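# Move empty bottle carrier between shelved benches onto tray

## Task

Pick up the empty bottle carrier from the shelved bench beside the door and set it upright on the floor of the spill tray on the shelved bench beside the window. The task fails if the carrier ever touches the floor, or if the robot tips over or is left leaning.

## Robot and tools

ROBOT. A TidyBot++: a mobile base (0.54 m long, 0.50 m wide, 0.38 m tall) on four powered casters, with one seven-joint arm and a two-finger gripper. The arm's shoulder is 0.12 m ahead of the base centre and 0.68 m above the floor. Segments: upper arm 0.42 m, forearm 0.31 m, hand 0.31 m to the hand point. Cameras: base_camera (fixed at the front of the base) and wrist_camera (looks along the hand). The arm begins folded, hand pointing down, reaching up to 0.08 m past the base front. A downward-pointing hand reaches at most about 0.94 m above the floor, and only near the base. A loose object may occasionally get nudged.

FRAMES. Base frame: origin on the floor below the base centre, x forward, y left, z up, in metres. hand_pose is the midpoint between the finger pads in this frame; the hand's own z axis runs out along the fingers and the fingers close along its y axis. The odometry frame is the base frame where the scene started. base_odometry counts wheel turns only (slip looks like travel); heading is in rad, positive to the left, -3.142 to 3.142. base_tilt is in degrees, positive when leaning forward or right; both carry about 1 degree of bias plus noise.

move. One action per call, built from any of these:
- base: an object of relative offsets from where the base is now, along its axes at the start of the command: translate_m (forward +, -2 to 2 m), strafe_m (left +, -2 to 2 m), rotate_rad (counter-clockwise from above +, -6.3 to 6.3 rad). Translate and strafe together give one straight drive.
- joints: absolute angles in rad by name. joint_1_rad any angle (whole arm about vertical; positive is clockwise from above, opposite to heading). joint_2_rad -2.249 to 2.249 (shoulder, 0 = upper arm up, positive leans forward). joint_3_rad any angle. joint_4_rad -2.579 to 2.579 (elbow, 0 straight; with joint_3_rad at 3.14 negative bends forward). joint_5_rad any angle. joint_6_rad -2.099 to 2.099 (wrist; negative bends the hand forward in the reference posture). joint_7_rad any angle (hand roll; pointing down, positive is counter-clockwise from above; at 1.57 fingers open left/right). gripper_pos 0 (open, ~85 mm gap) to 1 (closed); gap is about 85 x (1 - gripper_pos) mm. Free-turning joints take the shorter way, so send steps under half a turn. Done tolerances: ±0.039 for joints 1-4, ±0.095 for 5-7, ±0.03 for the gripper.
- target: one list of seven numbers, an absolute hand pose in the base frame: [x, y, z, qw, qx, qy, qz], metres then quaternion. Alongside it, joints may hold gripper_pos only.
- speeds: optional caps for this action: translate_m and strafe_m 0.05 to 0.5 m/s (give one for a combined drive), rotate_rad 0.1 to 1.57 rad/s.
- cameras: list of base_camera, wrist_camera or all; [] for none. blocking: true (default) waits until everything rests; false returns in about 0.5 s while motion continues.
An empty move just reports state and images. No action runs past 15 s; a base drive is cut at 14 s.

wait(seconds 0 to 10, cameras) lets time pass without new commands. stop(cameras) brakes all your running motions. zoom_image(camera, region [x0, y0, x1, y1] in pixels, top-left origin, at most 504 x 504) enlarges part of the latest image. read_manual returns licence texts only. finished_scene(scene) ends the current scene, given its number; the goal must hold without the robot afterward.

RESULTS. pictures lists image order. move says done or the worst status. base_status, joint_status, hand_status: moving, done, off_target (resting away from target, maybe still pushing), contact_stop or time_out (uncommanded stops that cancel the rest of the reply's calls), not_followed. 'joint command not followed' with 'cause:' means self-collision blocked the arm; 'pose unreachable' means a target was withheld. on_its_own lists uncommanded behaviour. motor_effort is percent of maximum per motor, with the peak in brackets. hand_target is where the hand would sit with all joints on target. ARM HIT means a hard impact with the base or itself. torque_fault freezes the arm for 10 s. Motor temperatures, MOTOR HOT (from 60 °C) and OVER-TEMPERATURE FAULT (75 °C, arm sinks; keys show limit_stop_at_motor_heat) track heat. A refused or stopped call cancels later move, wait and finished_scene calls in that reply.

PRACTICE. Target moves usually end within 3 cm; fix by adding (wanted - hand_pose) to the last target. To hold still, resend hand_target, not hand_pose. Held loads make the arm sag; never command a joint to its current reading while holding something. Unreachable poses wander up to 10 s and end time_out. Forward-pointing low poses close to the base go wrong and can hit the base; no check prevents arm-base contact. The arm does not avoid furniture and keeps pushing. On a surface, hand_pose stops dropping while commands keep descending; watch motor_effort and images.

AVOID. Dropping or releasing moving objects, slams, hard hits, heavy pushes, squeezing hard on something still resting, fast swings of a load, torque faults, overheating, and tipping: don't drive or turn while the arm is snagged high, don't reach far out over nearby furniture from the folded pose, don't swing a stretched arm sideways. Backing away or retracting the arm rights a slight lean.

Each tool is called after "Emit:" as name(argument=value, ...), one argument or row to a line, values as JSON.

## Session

Emit:
move(
)

Scene clock: 0.00 s.
Motor temperatures (°C): [37 32 31 33 43 39 40]
base_odometry: x=+0.000 y=+0.000 heading=+0.000
base_tilt: forward=-0.1 right=+0.7
base_status: not commanded
joint_positions: joint_1_rad=-0.045 joint_2_rad=-0.395 joint_3_rad=+3.148 joint_4_rad=-2.547 joint_5_rad=+0.027 joint_6_rad=-0.846 joint_7_rad=+1.534 gripper_pos=+0.000
joint_status: not commanded
motor_effort: joint_1_rad=+0 joint_2_rad=+0 joint_3_rad=+0 joint_4_rad=+16 joint_5_rad=+0 joint_6_rad=+0 joint_7_rad=+0
hand_pose: x=+0.2645 y=+0.0010 z=+0.5895 quat_wxyz=(+0.007, +0.997, +0.010, +0.072) (m; base frame)
hand_target: x=+0.2632 y=+0.0009 z=+0.5887 quat_wxyz=(+0.007, +0.997, +0.010, +0.070) (m; base frame)
hand_status: not commanded
pictures: base_camera, wrist_camera

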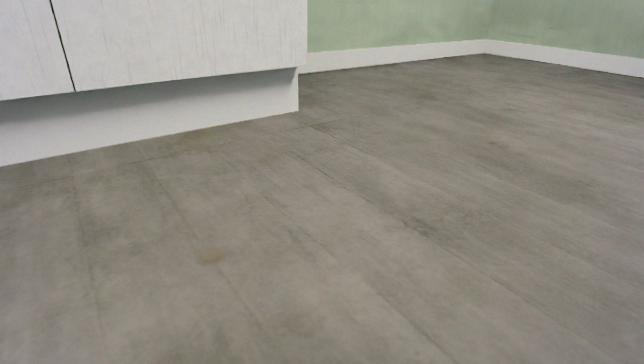

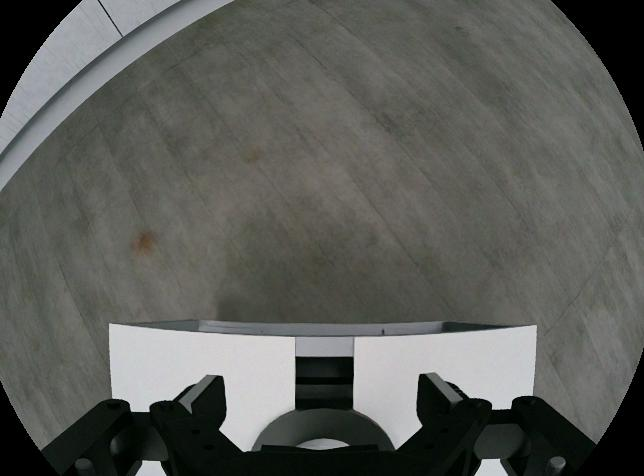

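Emit:
move(
  joints={"joint_2_rad": -0.8, "joint_4_rad": -1.8, "joint_6_rad": -0.75, "joint_3_rad": 3.17, "joint_7_rad": 1.55},
)

Scene clock: 12.67 s.
Motor temperatures (°C): [37 32 31 33 43 39 40]
move: done
base_odometry: x=+0.000 y=+0.000 heading=+0.000
base_tilt: forward=-0.1 right=+0.7
base_status: not commanded
joint_positions: joint_1_rad=-0.045 joint_2_rad=-0.782 joint_3_rad=+3.155 joint_4_rad=-1.804 joint_5_rad=+0.027 joint_6_rad=-0.804 joint_7_rad=+1.534 gripper_pos=+0.000
joint_status: all done
motor_effort: joint_1_rad=+0(1) joint_2_rad=+8(9) joint_3_rad=+0(1) joint_4_rad=+20(21) joint_5_rad=+0(1) joint_6_rad=+7(7) joint_7_rad=+0(1)
hand_pose: x=+0.3920 y=+0.0013 z=+1.0659 quat_wxyz=(-0.012, +0.791, -0.002, +0.611) (m; base frame)
hand_target: x=+0.3885 y=-0.0059 z=+1.0894 quat_wxyz=(-0.009, +0.768, -0.003, +0.641) (m; base frame)
hand_status: not commanded
pictures: base_camera, wrist_camera

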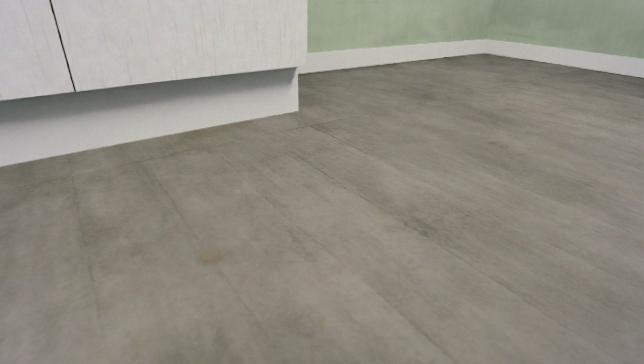

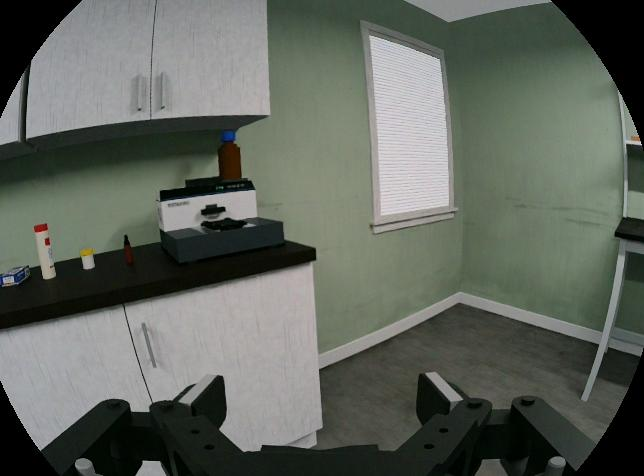

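Emit:
move(
  base={"rotate_rad": -1.1},
)

Emit:
move(
  base={"rotate_rad": -1.6},
)

Scene clock: 17.73 s.
Motor temperatures (°C): [37 32 31 33 43 39 40]
move: done
base_odometry: x=+0.000 y=+0.000 heading=-1.099
base_tilt: forward=-0.1 right=+0.7
base_status: done
joint_positions: joint_1_rad=-0.045 joint_2_rad=-0.782 joint_3_rad=+3.161 joint_4_rad=-1.804 joint_5_rad=+0.027 joint_6_rad=-0.803 joint_7_rad=+1.534 gripper_pos=+0.000
joint_status: not commanded
motor_effort: joint_1_rad=+0(1) joint_2_rad=+7(8) joint_3_rad=+0(1) joint_4_rad=+20(20) joint_5_rad=+0(2) joint_6_rad=+7(7) joint_7_rad=+0(0)
hand_pose: x=+0.3923 y=-0.0014 z=+1.0664 quat_wxyz=(-0.013, +0.791, -0.005, +0.612) (m; base frame)
hand_target: x=+0.3885 y=-0.0059 z=+1.0894 quat_wxyz=(-0.009, +0.768, -0.003, +0.641) (m; base frame)
hand_status: not commanded
pictures: base_camera, wrist_camera

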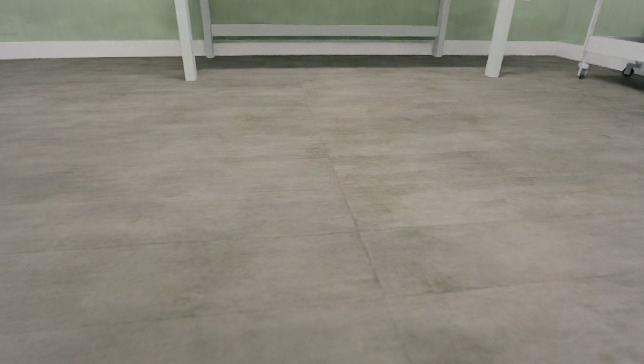

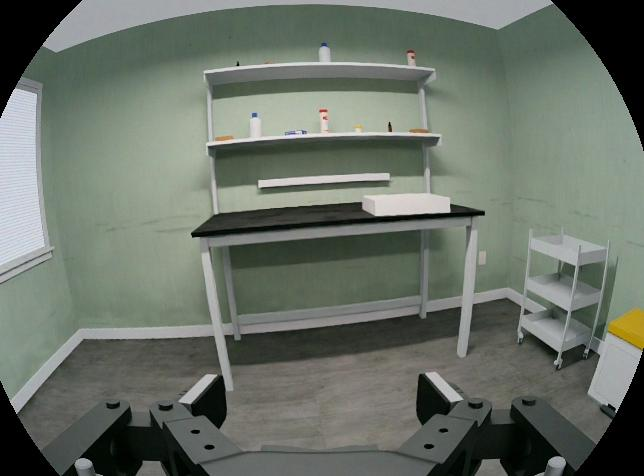

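Scene clock: 20.03 s.
Motor temperatures (°C): [37 32 31 33 43 39 40]
move: done
base_odometry: x=+0.000 y=+0.000 heading=-2.699
base_tilt: forward=-0.1 right=+0.7
base_status: done
joint_positions: joint_1_rad=-0.045 joint_2_rad=-0.782 joint_3_rad=+3.163 joint_4_rad=-1.804 joint_5_rad=+0.027 joint_6_rad=-0.803 joint_7_rad=+1.534 gripper_pos=+0.000
joint_status: not commanded
motor_effort: joint_1_rad=+0(1) joint_2_rad=+8(8) joint_3_rad=+0(1) joint_4_rad=+19(20) joint_5_rad=+0(1) joint_6_rad=+7(7) joint_7_rad=+0(0)
hand_pose: x=+0.3923 y=-0.0025 z=+1.0665 quat_wxyz=(-0.013, +0.791, -0.006, +0.612) (m; base frame)
hand_target: x=+0.3885 y=-0.0059 z=+1.0894 quat_wxyz=(-0.009, +0.768, -0.003, +0.641) (m; base frame)
hand_status: not commanded
pictures: base_camera, wrist_camera

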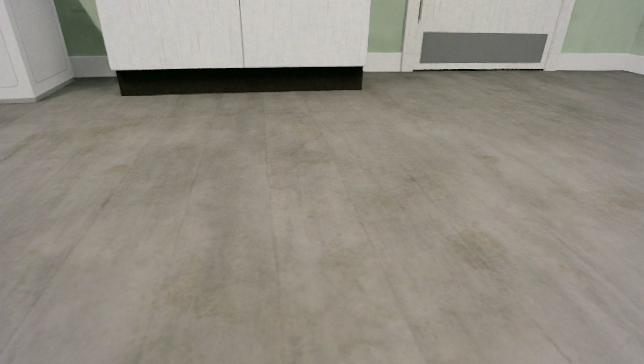

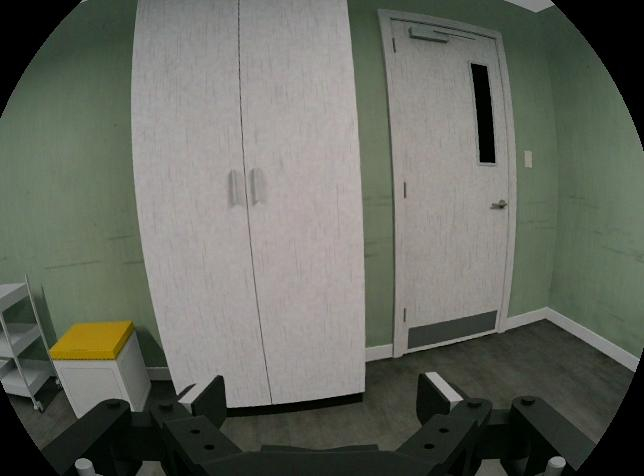

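Emit:
move(
  base={"rotate_rad": -1.5},
)

Scene clock: 25.37 s.
Motor temperatures (°C): [37 32 31 33 43 39 40]
move: done
base_odometry: x=+0.000 y=+0.000 heading=+2.085
base_tilt: forward=-0.1 right=+0.7
base_status: done
joint_positions: joint_1_rad=-0.045 joint_2_rad=-0.782 joint_3_rad=+3.164 joint_4_rad=-1.804 joint_5_rad=+0.027 joint_6_rad=-0.802 joint_7_rad=+1.534 gripper_pos=+0.000
joint_status: not commanded
motor_effort: joint_1_rad=+0(1) joint_2_rad=+8(8) joint_3_rad=+0(1) joint_4_rad=+19(20) joint_5_rad=+0(1) joint_6_rad=+7(7) joint_7_rad=+0(1)
hand_pose: x=+0.3924 y=-0.0030 z=+1.0666 quat_wxyz=(-0.013, +0.791, -0.007, +0.612) (m; base frame)
hand_target: x=+0.3885 y=-0.0059 z=+1.0894 quat_wxyz=(-0.009, +0.768, -0.003, +0.641) (m; base frame)
hand_status: not commanded
pictures: base_camera, wrist_camera

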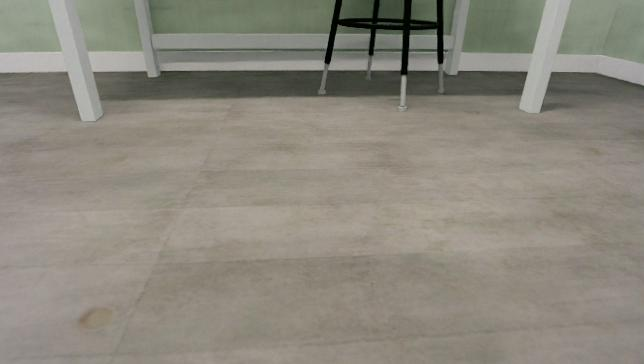

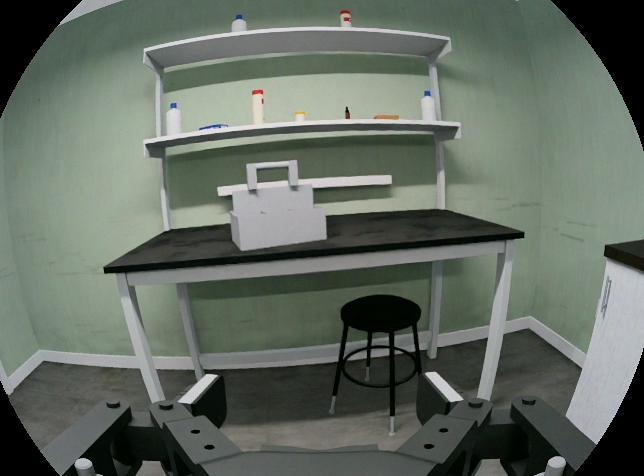

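Emit:
zoom_image(
  camera="wrist_camera",
  region=[200, 140, 360, 290],
)

Scaled by 3.150.

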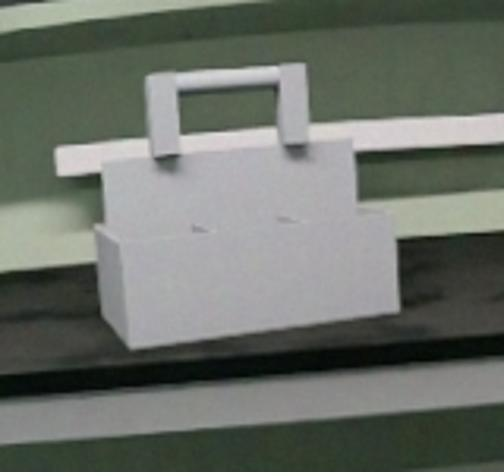

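Emit:
move(
  base={"translate_m": 0.35, "strafe_m": 0.11, "rotate_rad": 0.05},
  joints={"joint_1_rad": 0.0, "joint_2_rad": -0.06, "joint_4_rad": -0.97, "joint_6_rad": -1.2, "joint_7_rad": 1.6},
)

Scene clock: 142.20 s.
Motor temperatures (°C): [37 32 31 34 43 39 40]
move: done
base_odometry: x=-0.268 y=+0.251 heading=+2.135
base_tilt: forward=-0.1 right=+0.7
base_status: done
joint_positions: joint_1_rad=-0.015 joint_2_rad=-0.082 joint_3_rad=+3.165 joint_4_rad=-0.978 joint_5_rad=+0.027 joint_6_rad=-1.140 joint_7_rad=+1.552 gripper_pos=+0.000
joint_status: all done
motor_effort: joint_1_rad=+0(2) joint_2_rad=-15(19) joint_3_rad=+0(2) joint_4_rad=+18(20) joint_5_rad=+0(1) joint_6_rad=+6(8) joint_7_rad=+0(1)
hand_pose: x=+0.6084 y=-0.0113 z=+1.1583 quat_wxyz=(+0.010, +0.851, -0.014, +0.525) (m; base frame)
hand_target: x=+0.6090 y=-0.0212 z=+1.1350 quat_wxyz=(+0.027, +0.870, -0.002, +0.493) (m; base frame)
hand_status: not commanded
pictures: base_camera, wrist_camera

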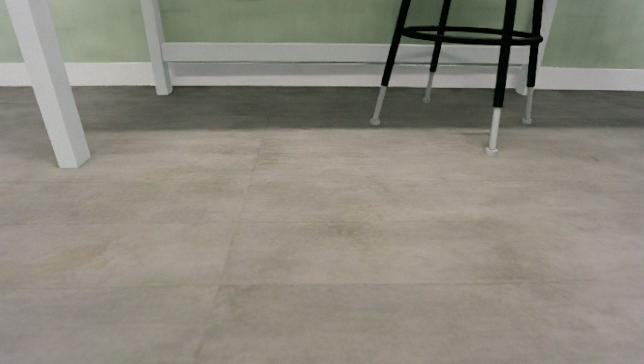

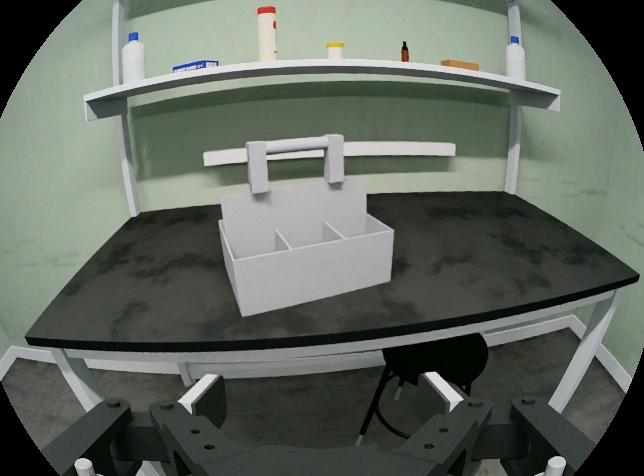

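Emit:
move(
  base={"translate_m": 0.134, "strafe_m": -0.297, "rotate_rad": 0.295},
  joints={"joint_1_rad": -0.04, "joint_7_rad": 1.64},
)

Scene clock: 252.43 s.
Motor temperatures (°C): [37 32 31 34 43 39 40]
move: done
base_odometry: x=-0.089 y=+0.523 heading=+2.431
base_tilt: forward=-0.1 right=+0.7
base_status: done
joint_positions: joint_1_rad=-0.039 joint_2_rad=-0.081 joint_3_rad=+3.170 joint_4_rad=-0.977 joint_5_rad=+0.027 joint_6_rad=-1.142 joint_7_rad=+1.595 gripper_pos=+0.000
joint_status: all done
motor_effort: joint_1_rad=+0(3) joint_2_rad=-15(16) joint_3_rad=+0(4) joint_4_rad=+18(19) joint_5_rad=-1(1) joint_6_rad=+6(7) joint_7_rad=+0(1)
hand_pose: x=+0.6087 y=-0.0019 z=+1.1576 quat_wxyz=(+0.016, +0.851, +0.013, +0.524) (m; base frame)
hand_target: x=+0.6094 y=-0.0016 z=+1.1350 quat_wxyz=(+0.027, +0.869, +0.033, +0.493) (m; base frame)
hand_status: not commanded
pictures: base_camera, wrist_camera

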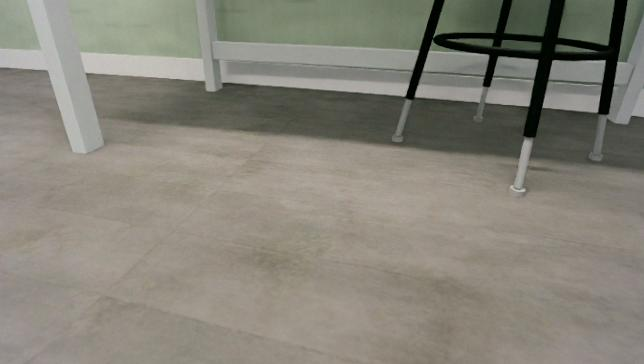

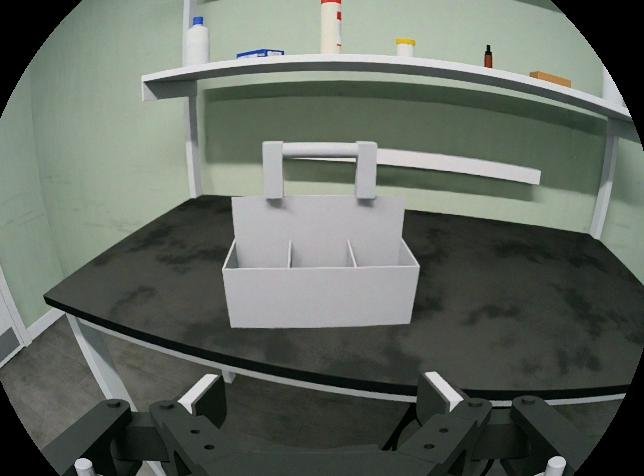

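Emit:
move(
  base={"translate_m": 0.21},
  joints={"joint_2_rad": -0.06, "joint_4_rad": -1.347, "joint_6_rad": -0.31, "joint_7_rad": -0.01, "gripper_pos": 0.45},
)

Scene clock: 286.80 s.
Motor temperatures (°C): [37 32 31 34 43 39 40]
move: done
base_odometry: x=-0.248 y=+0.660 heading=+2.430
base_tilt: forward=-0.1 right=+0.7
base_status: done
joint_positions: joint_1_rad=-0.039 joint_2_rad=-0.062 joint_3_rad=+3.170 joint_4_rad=-1.326 joint_5_rad=+0.027 joint_6_rad=-0.365 joint_7_rad=+0.041 gripper_pos=+0.450
joint_status: all done
motor_effort: joint_1_rad=+0(1) joint_2_rad=-19(23) joint_3_rad=+0(1) joint_4_rad=+22(22) joint_5_rad=+1(1) joint_6_rad=+7(8) joint_7_rad=+0(1)
hand_pose: x=+0.7039 y=+0.0040 z=+1.1783 quat_wxyz=(-0.469, +0.531, -0.497, +0.500) (m; base frame)
hand_target: x=+0.7071 y=+0.0048 z=+1.1817 quat_wxyz=(-0.491, +0.511, -0.502, +0.496) (m; base frame)
hand_status: not commanded
pictures: base_camera, wrist_camera

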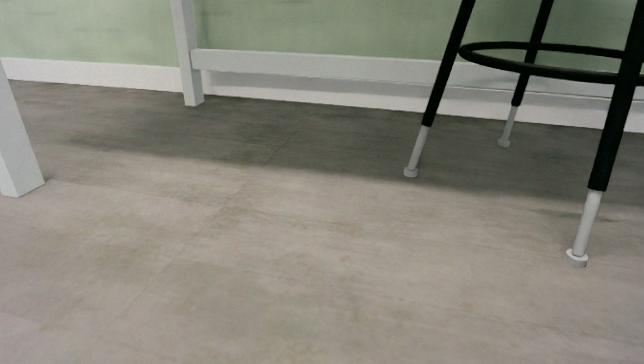

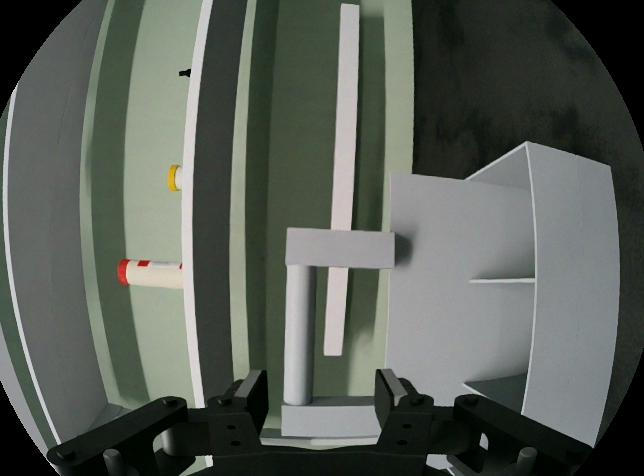

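Emit:
move(
  base={"translate_m": 0.11, "strafe_m": -0.01},
  speeds={"translate_m": 0.15},
  joints={"gripper_pos": 0.35},
  cameras=["wrist_camera"],
)

Scene clock: 309.30 s.
Motor temperatures (°C): [37 32 31 34 43 39 40]
move: done
base_odometry: x=-0.325 y=+0.739 heading=+2.431
base_tilt: forward=-0.1 right=+0.6
base_status: done
joint_positions: joint_1_rad=-0.039 joint_2_rad=-0.065 joint_3_rad=+3.170 joint_4_rad=-1.327 joint_5_rad=+0.027 joint_6_rad=-0.361 joint_7_rad=+0.038 gripper_pos=+0.350
joint_status: all done
motor_effort: joint_1_rad=+0(1) joint_2_rad=-19(23) joint_3_rad=+0(1) joint_4_rad=+21(23) joint_5_rad=+0(1) joint_6_rad=+7(8) joint_7_rad=+0(1)
hand_pose: x=+0.7026 y=+0.0040 z=+1.1804 quat_wxyz=(-0.472, +0.529, -0.497, +0.501) (m; base frame)
hand_target: x=+0.7071 y=+0.0048 z=+1.1817 quat_wxyz=(-0.491, +0.511, -0.502, +0.496) (m; base frame)
hand_status: not commanded
pictures: wrist_camera

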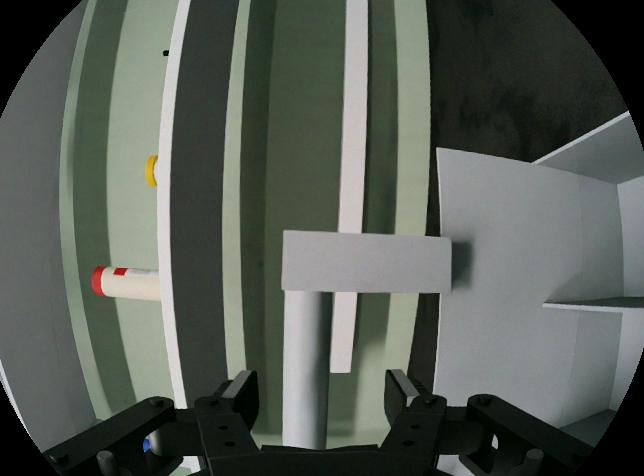

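Emit:
zoom_image(
  camera="wrist_camera",
  region=[220, 280, 420, 460],
)

Scaled by 2.520.

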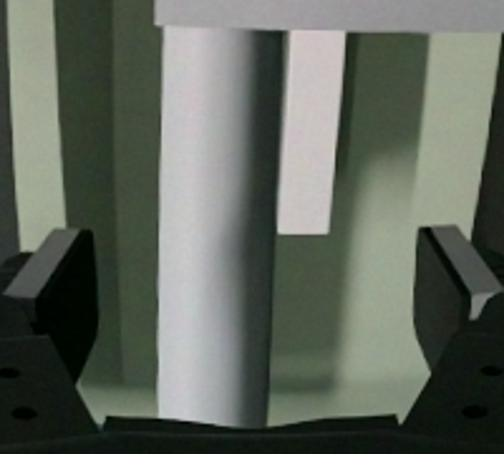

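Emit:
move(
  base={"translate_m": 0.035},
  speeds={"translate_m": 0.1},
  joints={"joint_4_rad": -1.312},
  cameras=["wrist_camera"],
)

Emit:
zoom_image(
  camera="wrist_camera",
  region=[220, 280, 420, 460],
)

Scene clock: 336.90 s.
Motor temperatures (°C): [37 32 31 34 43 39 40]
move: done
base_odometry: x=-0.351 y=+0.762 heading=+2.430
base_tilt: forward=-0.1 right=+0.7
base_status: done
joint_positions: joint_1_rad=-0.039 joint_2_rad=-0.067 joint_3_rad=+3.170 joint_4_rad=-1.309 joint_5_rad=+0.027 joint_6_rad=-0.359 joint_7_rad=+0.038 gripper_pos=+0.350
joint_status: all done
motor_effort: joint_1_rad=+0(2) joint_2_rad=-19(24) joint_3_rad=+0(2) joint_4_rad=+21(23) joint_5_rad=+0(1) joint_6_rad=+7(8) joint_7_rad=+0(1)
hand_pose: x=+0.7001 y=+0.0039 z=+1.1936 quat_wxyz=(-0.477, +0.523, -0.491, +0.507) (m; base frame)
hand_target: x=+0.7039 y=+0.0047 z=+1.2031 quat_wxyz=(-0.499, +0.502, -0.493, +0.505) (m; base frame)
hand_status: not commanded
pictures: wrist_camera

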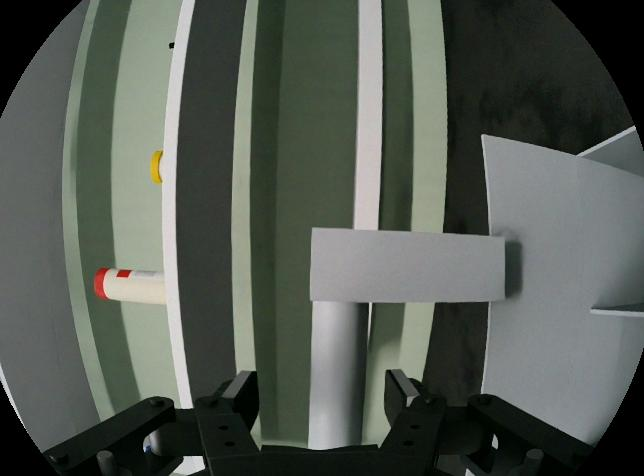

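Scaled by 2.520.

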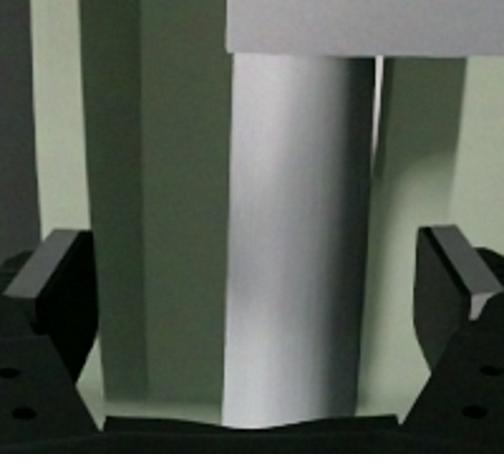

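Emit:
move(
  base={"translate_m": 0.015, "strafe_m": 0.005},
  speeds={"translate_m": 0.05},
  joints={"joint_4_rad": -1.342},
  cameras=["wrist_camera"],
)

Emit:
zoom_image(
  camera="wrist_camera",
  region=[220, 280, 420, 460],
)

Scene clock: 355.20 s.
Motor temperatures (°C): [37 32 31 34 43 39 40]
move: done
base_odometry: x=-0.366 y=+0.769 heading=+2.430
base_tilt: forward=-0.1 right=+0.7
base_status: done
joint_positions: joint_1_rad=-0.039 joint_2_rad=-0.065 joint_3_rad=+3.170 joint_4_rad=-1.327 joint_5_rad=+0.027 joint_6_rad=-0.358 joint_7_rad=+0.038 gripper_pos=+0.350
joint_status: all done
motor_effort: joint_1_rad=+0(2) joint_2_rad=-19(22) joint_3_rad=+0(2) joint_4_rad=+21(23) joint_5_rad=-1(1) joint_6_rad=+7(8) joint_7_rad=+0(1)
hand_pose: x=+0.7023 y=+0.0040 z=+1.1821 quat_wxyz=(-0.473, +0.528, -0.496, +0.502) (m; base frame)
hand_target: x=+0.7067 y=+0.0048 z=+1.1848 quat_wxyz=(-0.492, +0.510, -0.501, +0.497) (m; base frame)
hand_status: not commanded
pictures: wrist_camera

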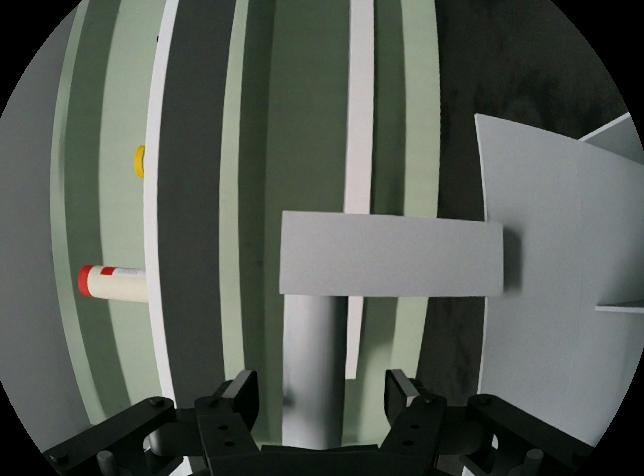

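Scaled by 2.520.

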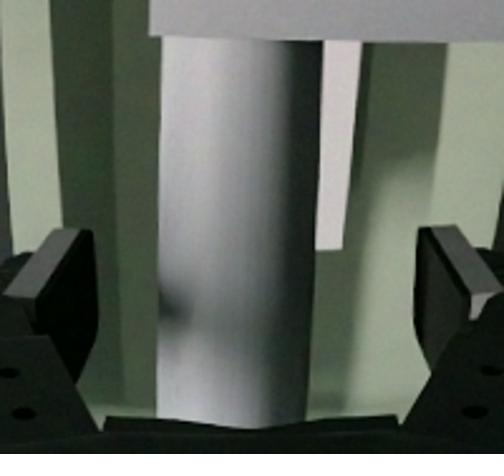

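Emit:
move(
  joints={"gripper_pos": 0.68},
  cameras=["wrist_camera"],
)

Scene clock: 364.37 s.
Motor temperatures (°C): [37 32 31 34 43 39 40]
move: done
base_odometry: x=-0.366 y=+0.769 heading=+2.430
base_tilt: forward=-0.1 right=+0.7
base_status: not commanded
joint_positions: joint_1_rad=-0.039 joint_2_rad=-0.065 joint_3_rad=+3.170 joint_4_rad=-1.327 joint_5_rad=+0.027 joint_6_rad=-0.353 joint_7_rad=+0.038 gripper_pos=+0.680
joint_status: all done
motor_effort: joint_1_rad=+0(0) joint_2_rad=-19(19) joint_3_rad=+0(0) joint_4_rad=+21(22) joint_5_rad=+0(1) joint_6_rad=+7(8) joint_7_rad=+0(1)
hand_pose: x=+0.7023 y=+0.0040 z=+1.1836 quat_wxyz=(-0.474, +0.527, -0.494, +0.503) (m; base frame)
hand_target: x=+0.7067 y=+0.0048 z=+1.1848 quat_wxyz=(-0.492, +0.510, -0.501, +0.497) (m; base frame)
hand_status: not commanded
pictures: wrist_camera

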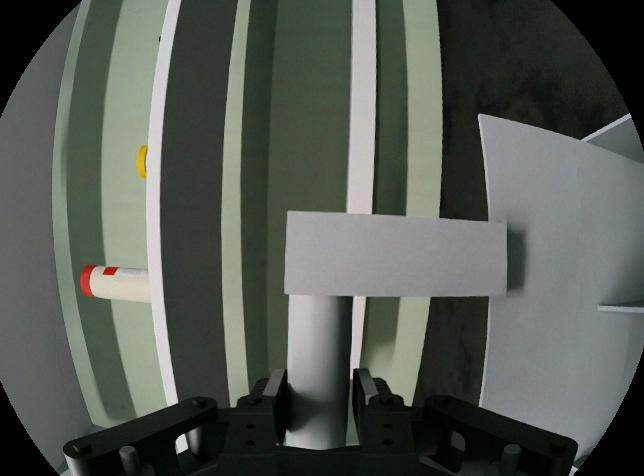

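Emit:
move(
  joints={"gripper_pos": 0.78},
  cameras=[],
)

Emit:
move(
  joints={"gripper_pos": 0.9},
  cameras=["wrist_camera"],
)

Scene clock: 369.17 s.
Motor temperatures (°C): [37 32 31 34 43 39 40]
move: done
base_odometry: x=-0.366 y=+0.769 heading=+2.430
base_tilt: forward=-0.1 right=+0.7
base_status: not commanded
joint_positions: joint_1_rad=-0.039 joint_2_rad=-0.066 joint_3_rad=+3.170 joint_4_rad=-1.327 joint_5_rad=+0.027 joint_6_rad=-0.348 joint_7_rad=+0.030 gripper_pos=+0.751
joint_status: all done
motor_effort: joint_1_rad=-1(1) joint_2_rad=-18(19) joint_3_rad=-1(1) joint_4_rad=+21(23) joint_5_rad=+1(2) joint_6_rad=+7(8) joint_7_rad=+1(2)
hand_pose: x=+0.7022 y=+0.0040 z=+1.1852 quat_wxyz=(-0.477, +0.524, -0.495, +0.503) (m; base frame)
hand_target: x=+0.7067 y=+0.0048 z=+1.1848 quat_wxyz=(-0.492, +0.510, -0.501, +0.497) (m; base frame)
hand_status: not commanded
pictures: none
No camera images: "cameras" was empty.

Scene clock: 369.70 s.
Motor temperatures (°C): [37 32 31 34 43 39 40]
move: off_target
base_odometry: x=-0.366 y=+0.769 heading=+2.430
base_tilt: forward=-0.1 right=+0.7
base_status: not commanded
joint_positions: joint_1_rad=-0.039 joint_2_rad=-0.066 joint_3_rad=+3.170 joint_4_rad=-1.327 joint_5_rad=+0.027 joint_6_rad=-0.348 joint_7_rad=+0.030 gripper_pos=+0.751
joint_status: gripper_pos off_target (ended at +0.751, target +0.900)
motor_effort: joint_1_rad=-1(1) joint_2_rad=-18(18) joint_3_rad=-1(1) joint_4_rad=+21(21) joint_5_rad=+1(1) joint_6_rad=+6(7) joint_7_rad=+1(1)
hand_pose: x=+0.7022 y=+0.0040 z=+1.1852 quat_wxyz=(-0.477, +0.524, -0.495, +0.503) (m; base frame)
hand_target: x=+0.7067 y=+0.0048 z=+1.1848 quat_wxyz=(-0.492, +0.510, -0.501, +0.497) (m; base frame)
hand_status: not commanded
pictures: wrist_camera

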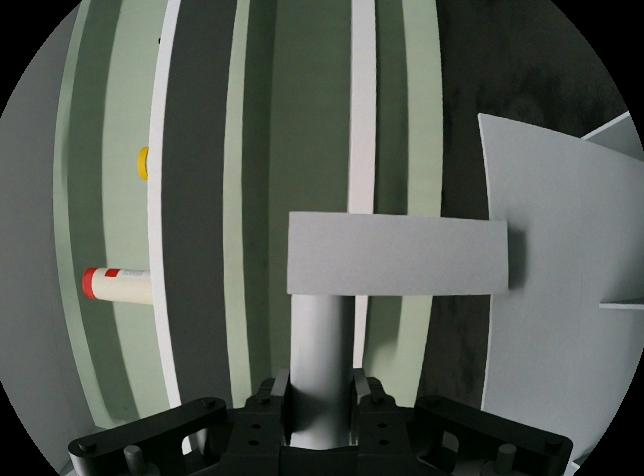

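Emit:
move(
  joints={"joint_2_rad": -0.055, "joint_4_rad": -1.24, "joint_6_rad": -0.40},
  cameras=[],
)

Emit:
wait(
  seconds=0.2,
  cameras=["wrist_camera"],
)

Scene clock: 388.57 s.
Motor temperatures (°C): [37 32 31 34 43 39 40]
move: done
base_odometry: x=-0.366 y=+0.769 heading=+2.430
base_tilt: forward=-0.1 right=+0.7
base_status: not commanded
joint_positions: joint_1_rad=-0.039 joint_2_rad=-0.054 joint_3_rad=+3.170 joint_4_rad=-1.264 joint_5_rad=+0.027 joint_6_rad=-0.384 joint_7_rad=+0.030 gripper_pos=+0.752
joint_status: all done
motor_effort: joint_1_rad=+0(1) joint_2_rad=-23(25) joint_3_rad=+0(1) joint_4_rad=+25(26) joint_5_rad=+0(1) joint_6_rad=+11(11) joint_7_rad=+0(1)
hand_pose: x=+0.7018 y=+0.0039 z=+1.2057 quat_wxyz=(-0.481, +0.519, -0.492, +0.507) (m; base frame)
hand_target: x=+0.6987 y=+0.0040 z=+1.2158 quat_wxyz=(-0.493, +0.507, -0.500, +0.500) (m; base frame)
hand_status: not commanded
pictures: none
No camera images: "cameras" was empty.

Scene clock: 388.77 s.
Motor temperatures (°C): [37 32 31 34 43 39 40]
base_odometry: x=-0.366 y=+0.769 heading=+2.430
base_tilt: forward=-0.1 right=+0.7
base_status: not commanded
joint_positions: joint_1_rad=-0.039 joint_2_rad=-0.054 joint_3_rad=+3.170 joint_4_rad=-1.264 joint_5_rad=+0.027 joint_6_rad=-0.384 joint_7_rad=+0.030 gripper_pos=+0.752
joint_status: all done
motor_effort: joint_1_rad=+0(1) joint_2_rad=-23(25) joint_3_rad=+0(1) joint_4_rad=+25(26) joint_5_rad=+0(1) joint_6_rad=+10(11) joint_7_rad=+0(1)
hand_pose: x=+0.7018 y=+0.0039 z=+1.2057 quat_wxyz=(-0.481, +0.519, -0.492, +0.507) (m; base frame)
hand_target: x=+0.6987 y=+0.0040 z=+1.2158 quat_wxyz=(-0.493, +0.507, -0.500, +0.500) (m; base frame)
hand_status: not commanded
wait: 0.20 s; no rest
pictures: wrist_camera

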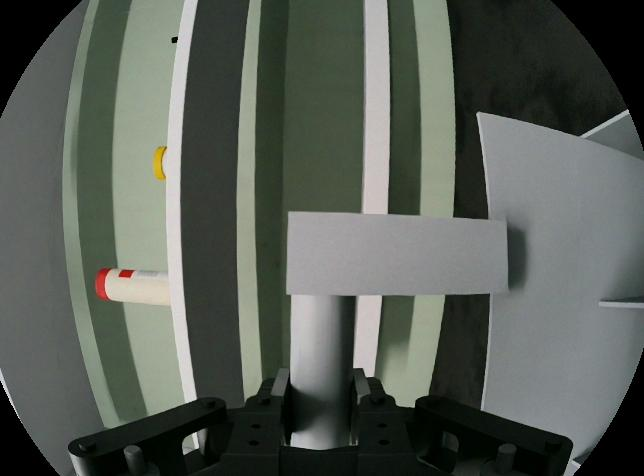

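Emit:
move(
  joints={"joint_2_rad": -0.015, "joint_4_rad": -1.06, "joint_6_rad": -0.55},
  cameras=[],
)

Emit:
move(
  joints={"joint_2_rad": 0.03, "joint_4_rad": -0.89, "joint_6_rad": -0.67},
  cameras=["wrist_camera"],
)

Scene clock: 396.93 s.
Motor temperatures (°C): [37 32 31 34 43 39 40]
move: done
base_odometry: x=-0.366 y=+0.769 heading=+2.430
base_tilt: forward=-0.1 right=+0.7
base_status: not commanded
joint_positions: joint_1_rad=-0.039 joint_2_rad=-0.025 joint_3_rad=+3.170 joint_4_rad=-1.082 joint_5_rad=+0.027 joint_6_rad=-0.511 joint_7_rad=+0.030 gripper_pos=+0.752
joint_status: all done
motor_effort: joint_1_rad=+0(1) joint_2_rad=-23(25) joint_3_rad=+0(0) joint_4_rad=+23(27) joint_5_rad=+1(1) joint_6_rad=+10(11) joint_7_rad=+0(0)
hand_pose: x=+0.6940 y=+0.0032 z=+1.2577 quat_wxyz=(-0.487, +0.512, -0.487, +0.514) (m; base frame)
hand_target: x=+0.6961 y=+0.0034 z=+1.2528 quat_wxyz=(-0.490, +0.509, -0.503, +0.498) (m; base frame)
hand_status: not commanded
pictures: none
No camera images: "cameras" was empty.

Scene clock: 398.33 s.
Motor temperatures (°C): [37 32 31 34 43 39 40]
move: done
base_odometry: x=-0.366 y=+0.769 heading=+2.430
base_tilt: forward=-0.1 right=+0.7
base_status: not commanded
joint_positions: joint_1_rad=-0.039 joint_2_rad=+0.019 joint_3_rad=+3.170 joint_4_rad=-0.914 joint_5_rad=+0.027 joint_6_rad=-0.631 joint_7_rad=+0.030 gripper_pos=+0.752
joint_status: all done
motor_effort: joint_1_rad=-1(1) joint_2_rad=-23(25) joint_3_rad=+0(0) joint_4_rad=+22(24) joint_5_rad=+0(1) joint_6_rad=+11(11) joint_7_rad=+0(0)
hand_pose: x=+0.6913 y=+0.0031 z=+1.2919 quat_wxyz=(-0.487, +0.510, -0.486, +0.516) (m; base frame)
hand_target: x=+0.6933 y=+0.0033 z=+1.2869 quat_wxyz=(-0.491, +0.507, -0.503, +0.500) (m; base frame)
hand_status: not commanded
pictures: wrist_camera

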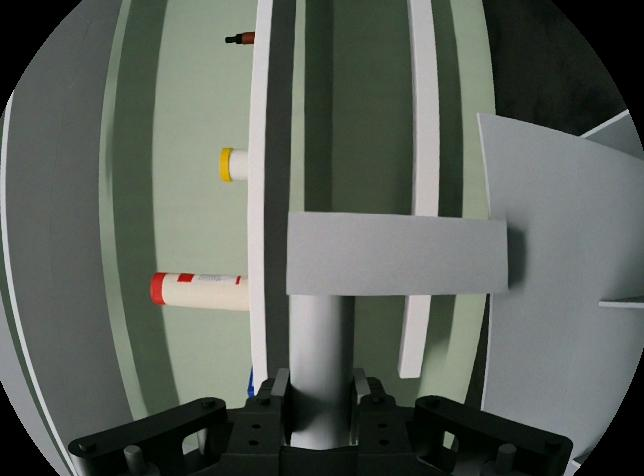

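Emit:
move(
  base={"translate_m": -0.5},
  speeds={"translate_m": 0.25},
  cameras=["wrist_camera"],
)

Scene clock: 565.30 s.
Motor temperatures (°C): [37 33 31 34 43 39 40]
move: done
base_odometry: x=+0.013 y=+0.442 heading=+2.430
base_tilt: forward=-0.1 right=+0.7
base_status: done
joint_positions: joint_1_rad=-0.039 joint_2_rad=+0.036 joint_3_rad=+3.170 joint_4_rad=-0.911 joint_5_rad=+0.027 joint_6_rad=-0.635 joint_7_rad=+0.030 gripper_pos=+0.752
joint_status: not commanded
motor_effort: joint_1_rad=+0(2) joint_2_rad=-25(33) joint_3_rad=+0(2) joint_4_rad=+23(25) joint_5_rad=+0(1) joint_6_rad=+10(11) joint_7_rad=+0(0)
hand_pose: x=+0.7006 y=+0.0033 z=+1.2829 quat_wxyz=(-0.483, +0.514, -0.490, +0.512) (m; base frame)
hand_target: x=+0.6933 y=+0.0033 z=+1.2869 quat_wxyz=(-0.491, +0.507, -0.503, +0.500) (m; base frame)
hand_status: not commanded
pictures: wrist_camera

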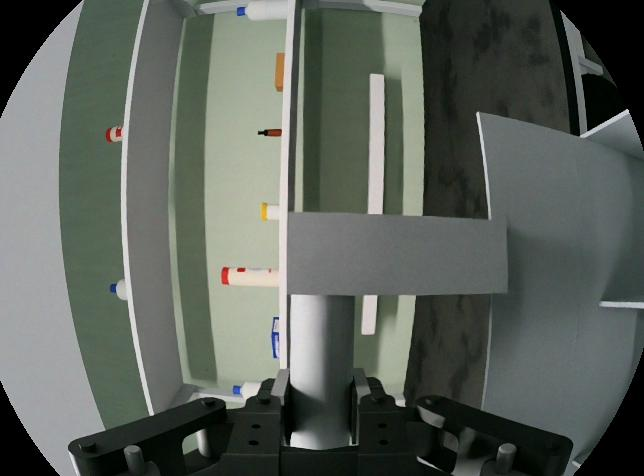

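Emit:
move(
  base={"translate_m": -1.215, "strafe_m": 0.822, "rotate_rad": 2.903},
  speeds={"translate_m": 0.3, "rotate_rad": 0.6},
)

Scene clock: 577.10 s.
Motor temperatures (°C): [37 33 31 34 43 39 40]
move: done
base_odometry: x=+0.396 y=-0.974 heading=-0.949
base_tilt: forward=+0.0 right=+0.7
base_status: done
joint_positions: joint_1_rad=-0.038 joint_2_rad=+0.041 joint_3_rad=+3.172 joint_4_rad=-0.911 joint_5_rad=+0.027 joint_6_rad=-0.635 joint_7_rad=+0.030 gripper_pos=+0.752
joint_status: not commanded
motor_effort: joint_1_rad=+0(5) joint_2_rad=-24(29) joint_3_rad=+0(4) joint_4_rad=+23(24) joint_5_rad=-1(3) joint_6_rad=+10(11) joint_7_rad=+0(1)
hand_pose: x=+0.7040 y=+0.0017 z=+1.2796 quat_wxyz=(-0.481, +0.515, -0.493, +0.511) (m; base frame)
hand_target: x=+0.6933 y=+0.0033 z=+1.2869 quat_wxyz=(-0.491, +0.507, -0.503, +0.500) (m; base frame)
hand_status: not commanded
pictures: base_camera, wrist_camera

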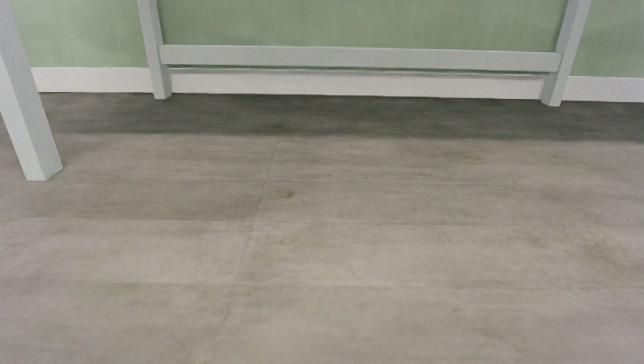

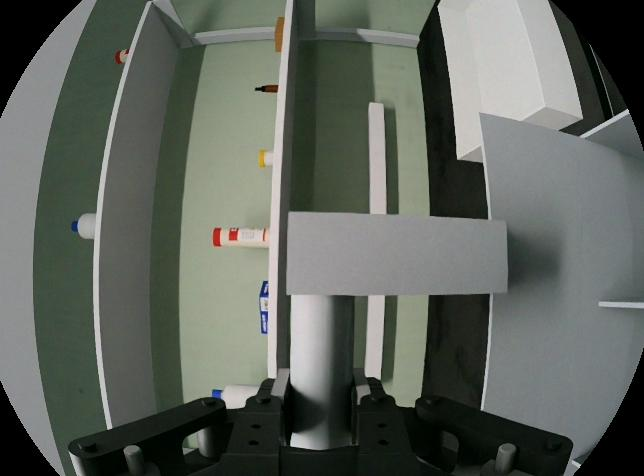

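Emit:
zoom_image(
  camera="wrist_camera",
  region=[404, 0, 644, 200],
)

Scaled by 2.100.

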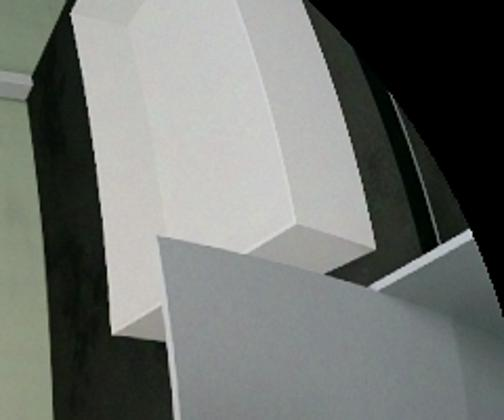

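Emit:
zoom_image(
  camera="wrist_camera",
  region=[180, 0, 440, 200],
)

Emit:
zoom_image(
  camera="wrist_camera",
  region=[180, 200, 440, 400],
)

Scaled by 1.938.

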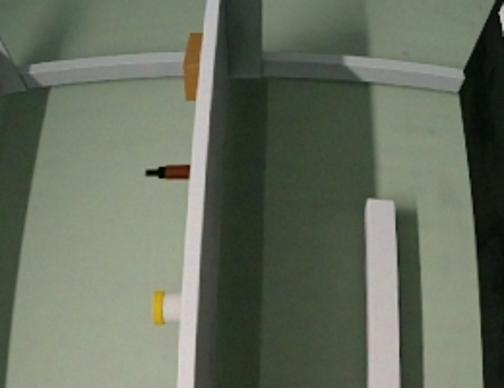

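Scaled by 1.938.

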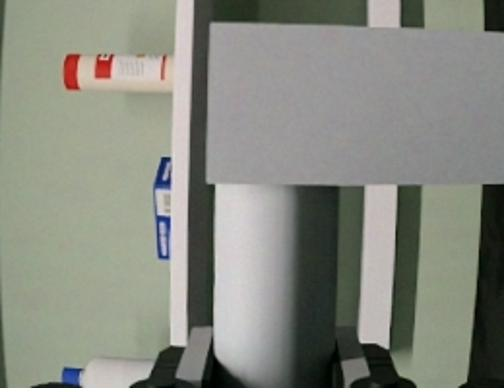

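Emit:
zoom_image(
  camera="wrist_camera",
  region=[0, 80, 60, 140],
)

Emit:
zoom_image(
  camera="wrist_camera",
  region=[0, 350, 60, 410],
)

Scaled by 8.400.

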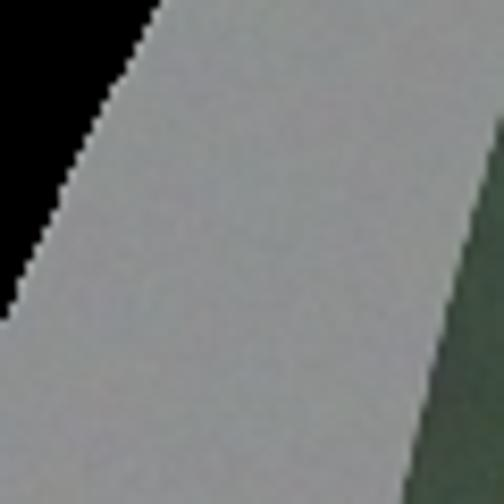

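Scaled by 8.400.

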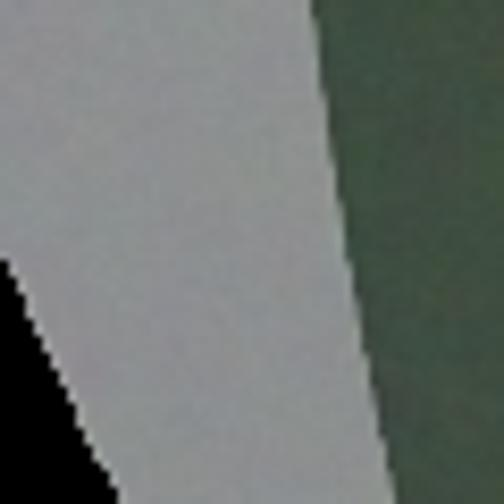

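Emit:
zoom_image(
  camera="wrist_camera",
  region=[584, 110, 644, 170],
)

Emit:
zoom_image(
  camera="wrist_camera",
  region=[60, 0, 120, 60],
)

Emit:
zoom_image(
  camera="wrist_camera",
  region=[520, 0, 580, 60],
)

Scaled by 8.400.

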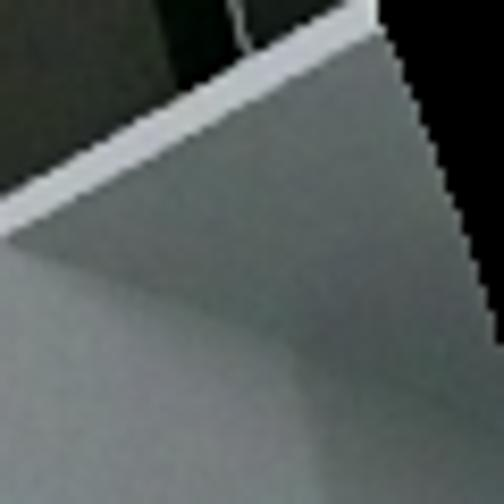

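Scaled by 8.400.

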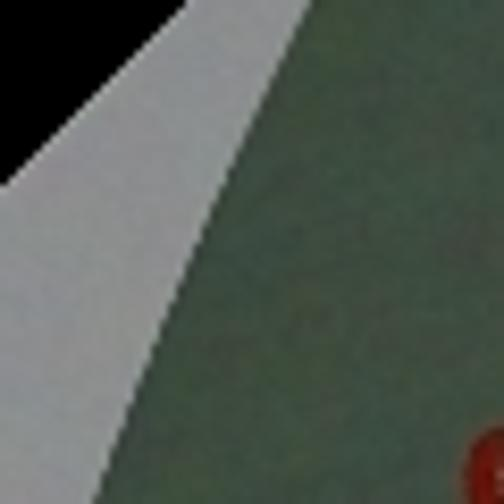

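Scaled by 8.400.

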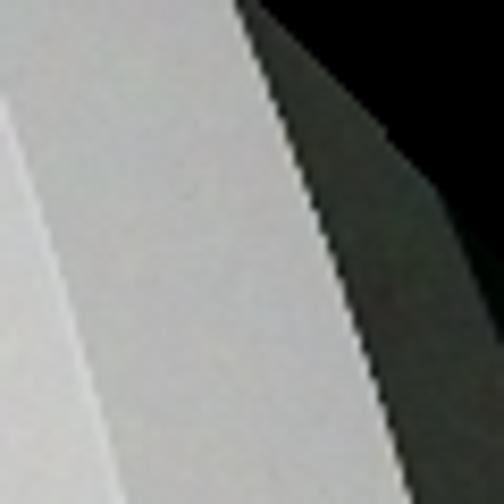

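Emit:
zoom_image(
  camera="wrist_camera",
  region=[270, 280, 370, 380],
)

Emit:
zoom_image(
  camera="wrist_camera",
  region=[270, 376, 370, 476],
)

Emit:
zoom_image(
  camera="wrist_camera",
  region=[464, 100, 644, 280],
)

Emit:
zoom_image(
  camera="wrist_camera",
  region=[464, 280, 644, 460],
)

Scaled by 5.040.

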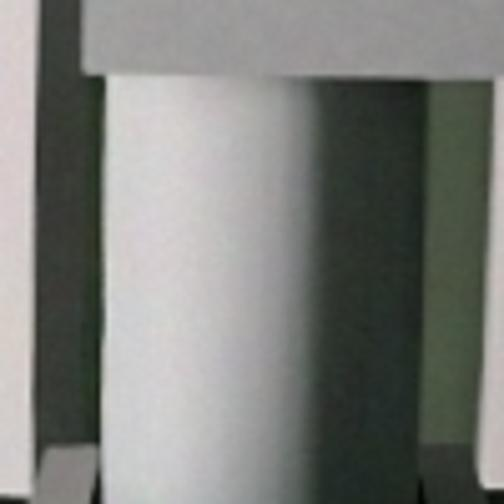

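Scaled by 5.040.

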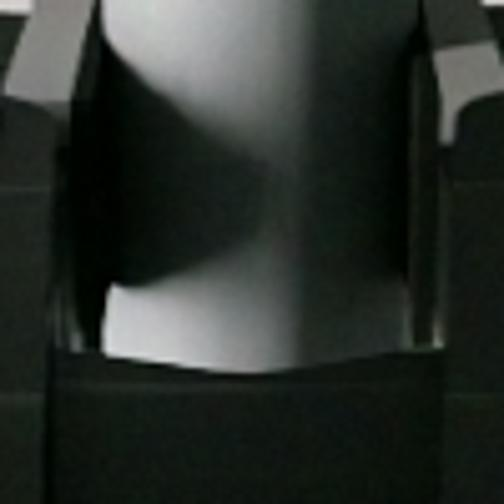

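Scaled by 2.800.

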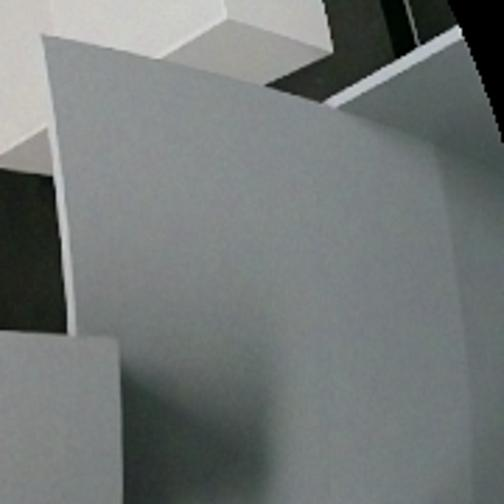

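Scaled by 2.800.

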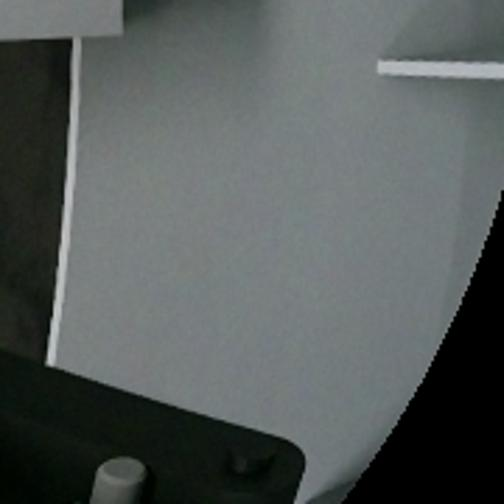

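Emit:
move(
  base={"translate_m": 0.316, "strafe_m": -0.412, "rotate_rad": -0.105},
  speeds={"translate_m": 0.2, "rotate_rad": 0.2},
  joints={"joint_4_rad": -0.83, "joint_6_rad": -0.755},
)

Scene clock: 967.67 s.
Motor temperatures (°C): [37 33 31 34 43 39 40]
move: done
base_odometry: x=+0.245 y=-1.471 heading=-1.055
base_tilt: forward=-0.1 right=+0.7
base_status: done
joint_positions: joint_1_rad=-0.041 joint_2_rad=+0.041 joint_3_rad=+3.169 joint_4_rad=-0.851 joint_5_rad=+0.027 joint_6_rad=-0.719 joint_7_rad=+0.030 gripper_pos=+0.752
joint_status: all done
motor_effort: joint_1_rad=-1(4) joint_2_rad=-24(27) joint_3_rad=+0(3) joint_4_rad=+22(24) joint_5_rad=+0(1) joint_6_rad=+10(11) joint_7_rad=+0(1)
hand_pose: x=+0.6923 y=+0.0042 z=+1.2873 quat_wxyz=(-0.476, +0.522, -0.498, +0.504) (m; base frame)
hand_target: x=+0.6811 y=+0.0026 z=+1.2938 quat_wxyz=(-0.484, +0.512, -0.510, +0.493) (m; base frame)
hand_status: not commanded
pictures: base_camera, wrist_camera

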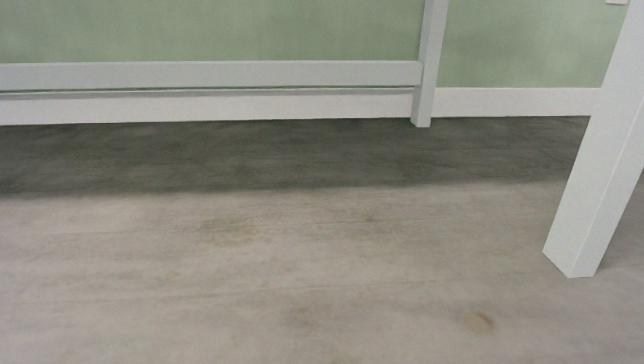

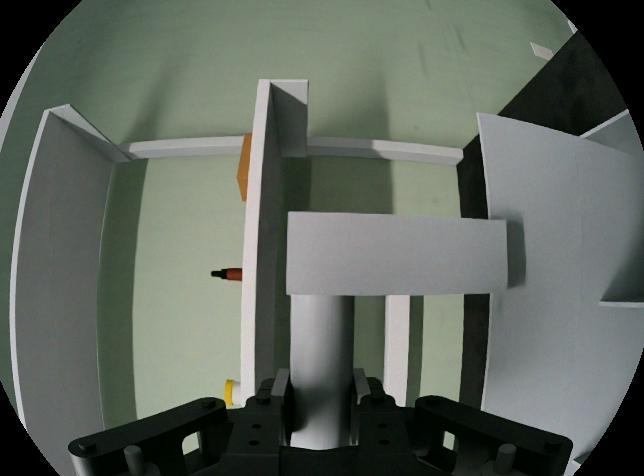

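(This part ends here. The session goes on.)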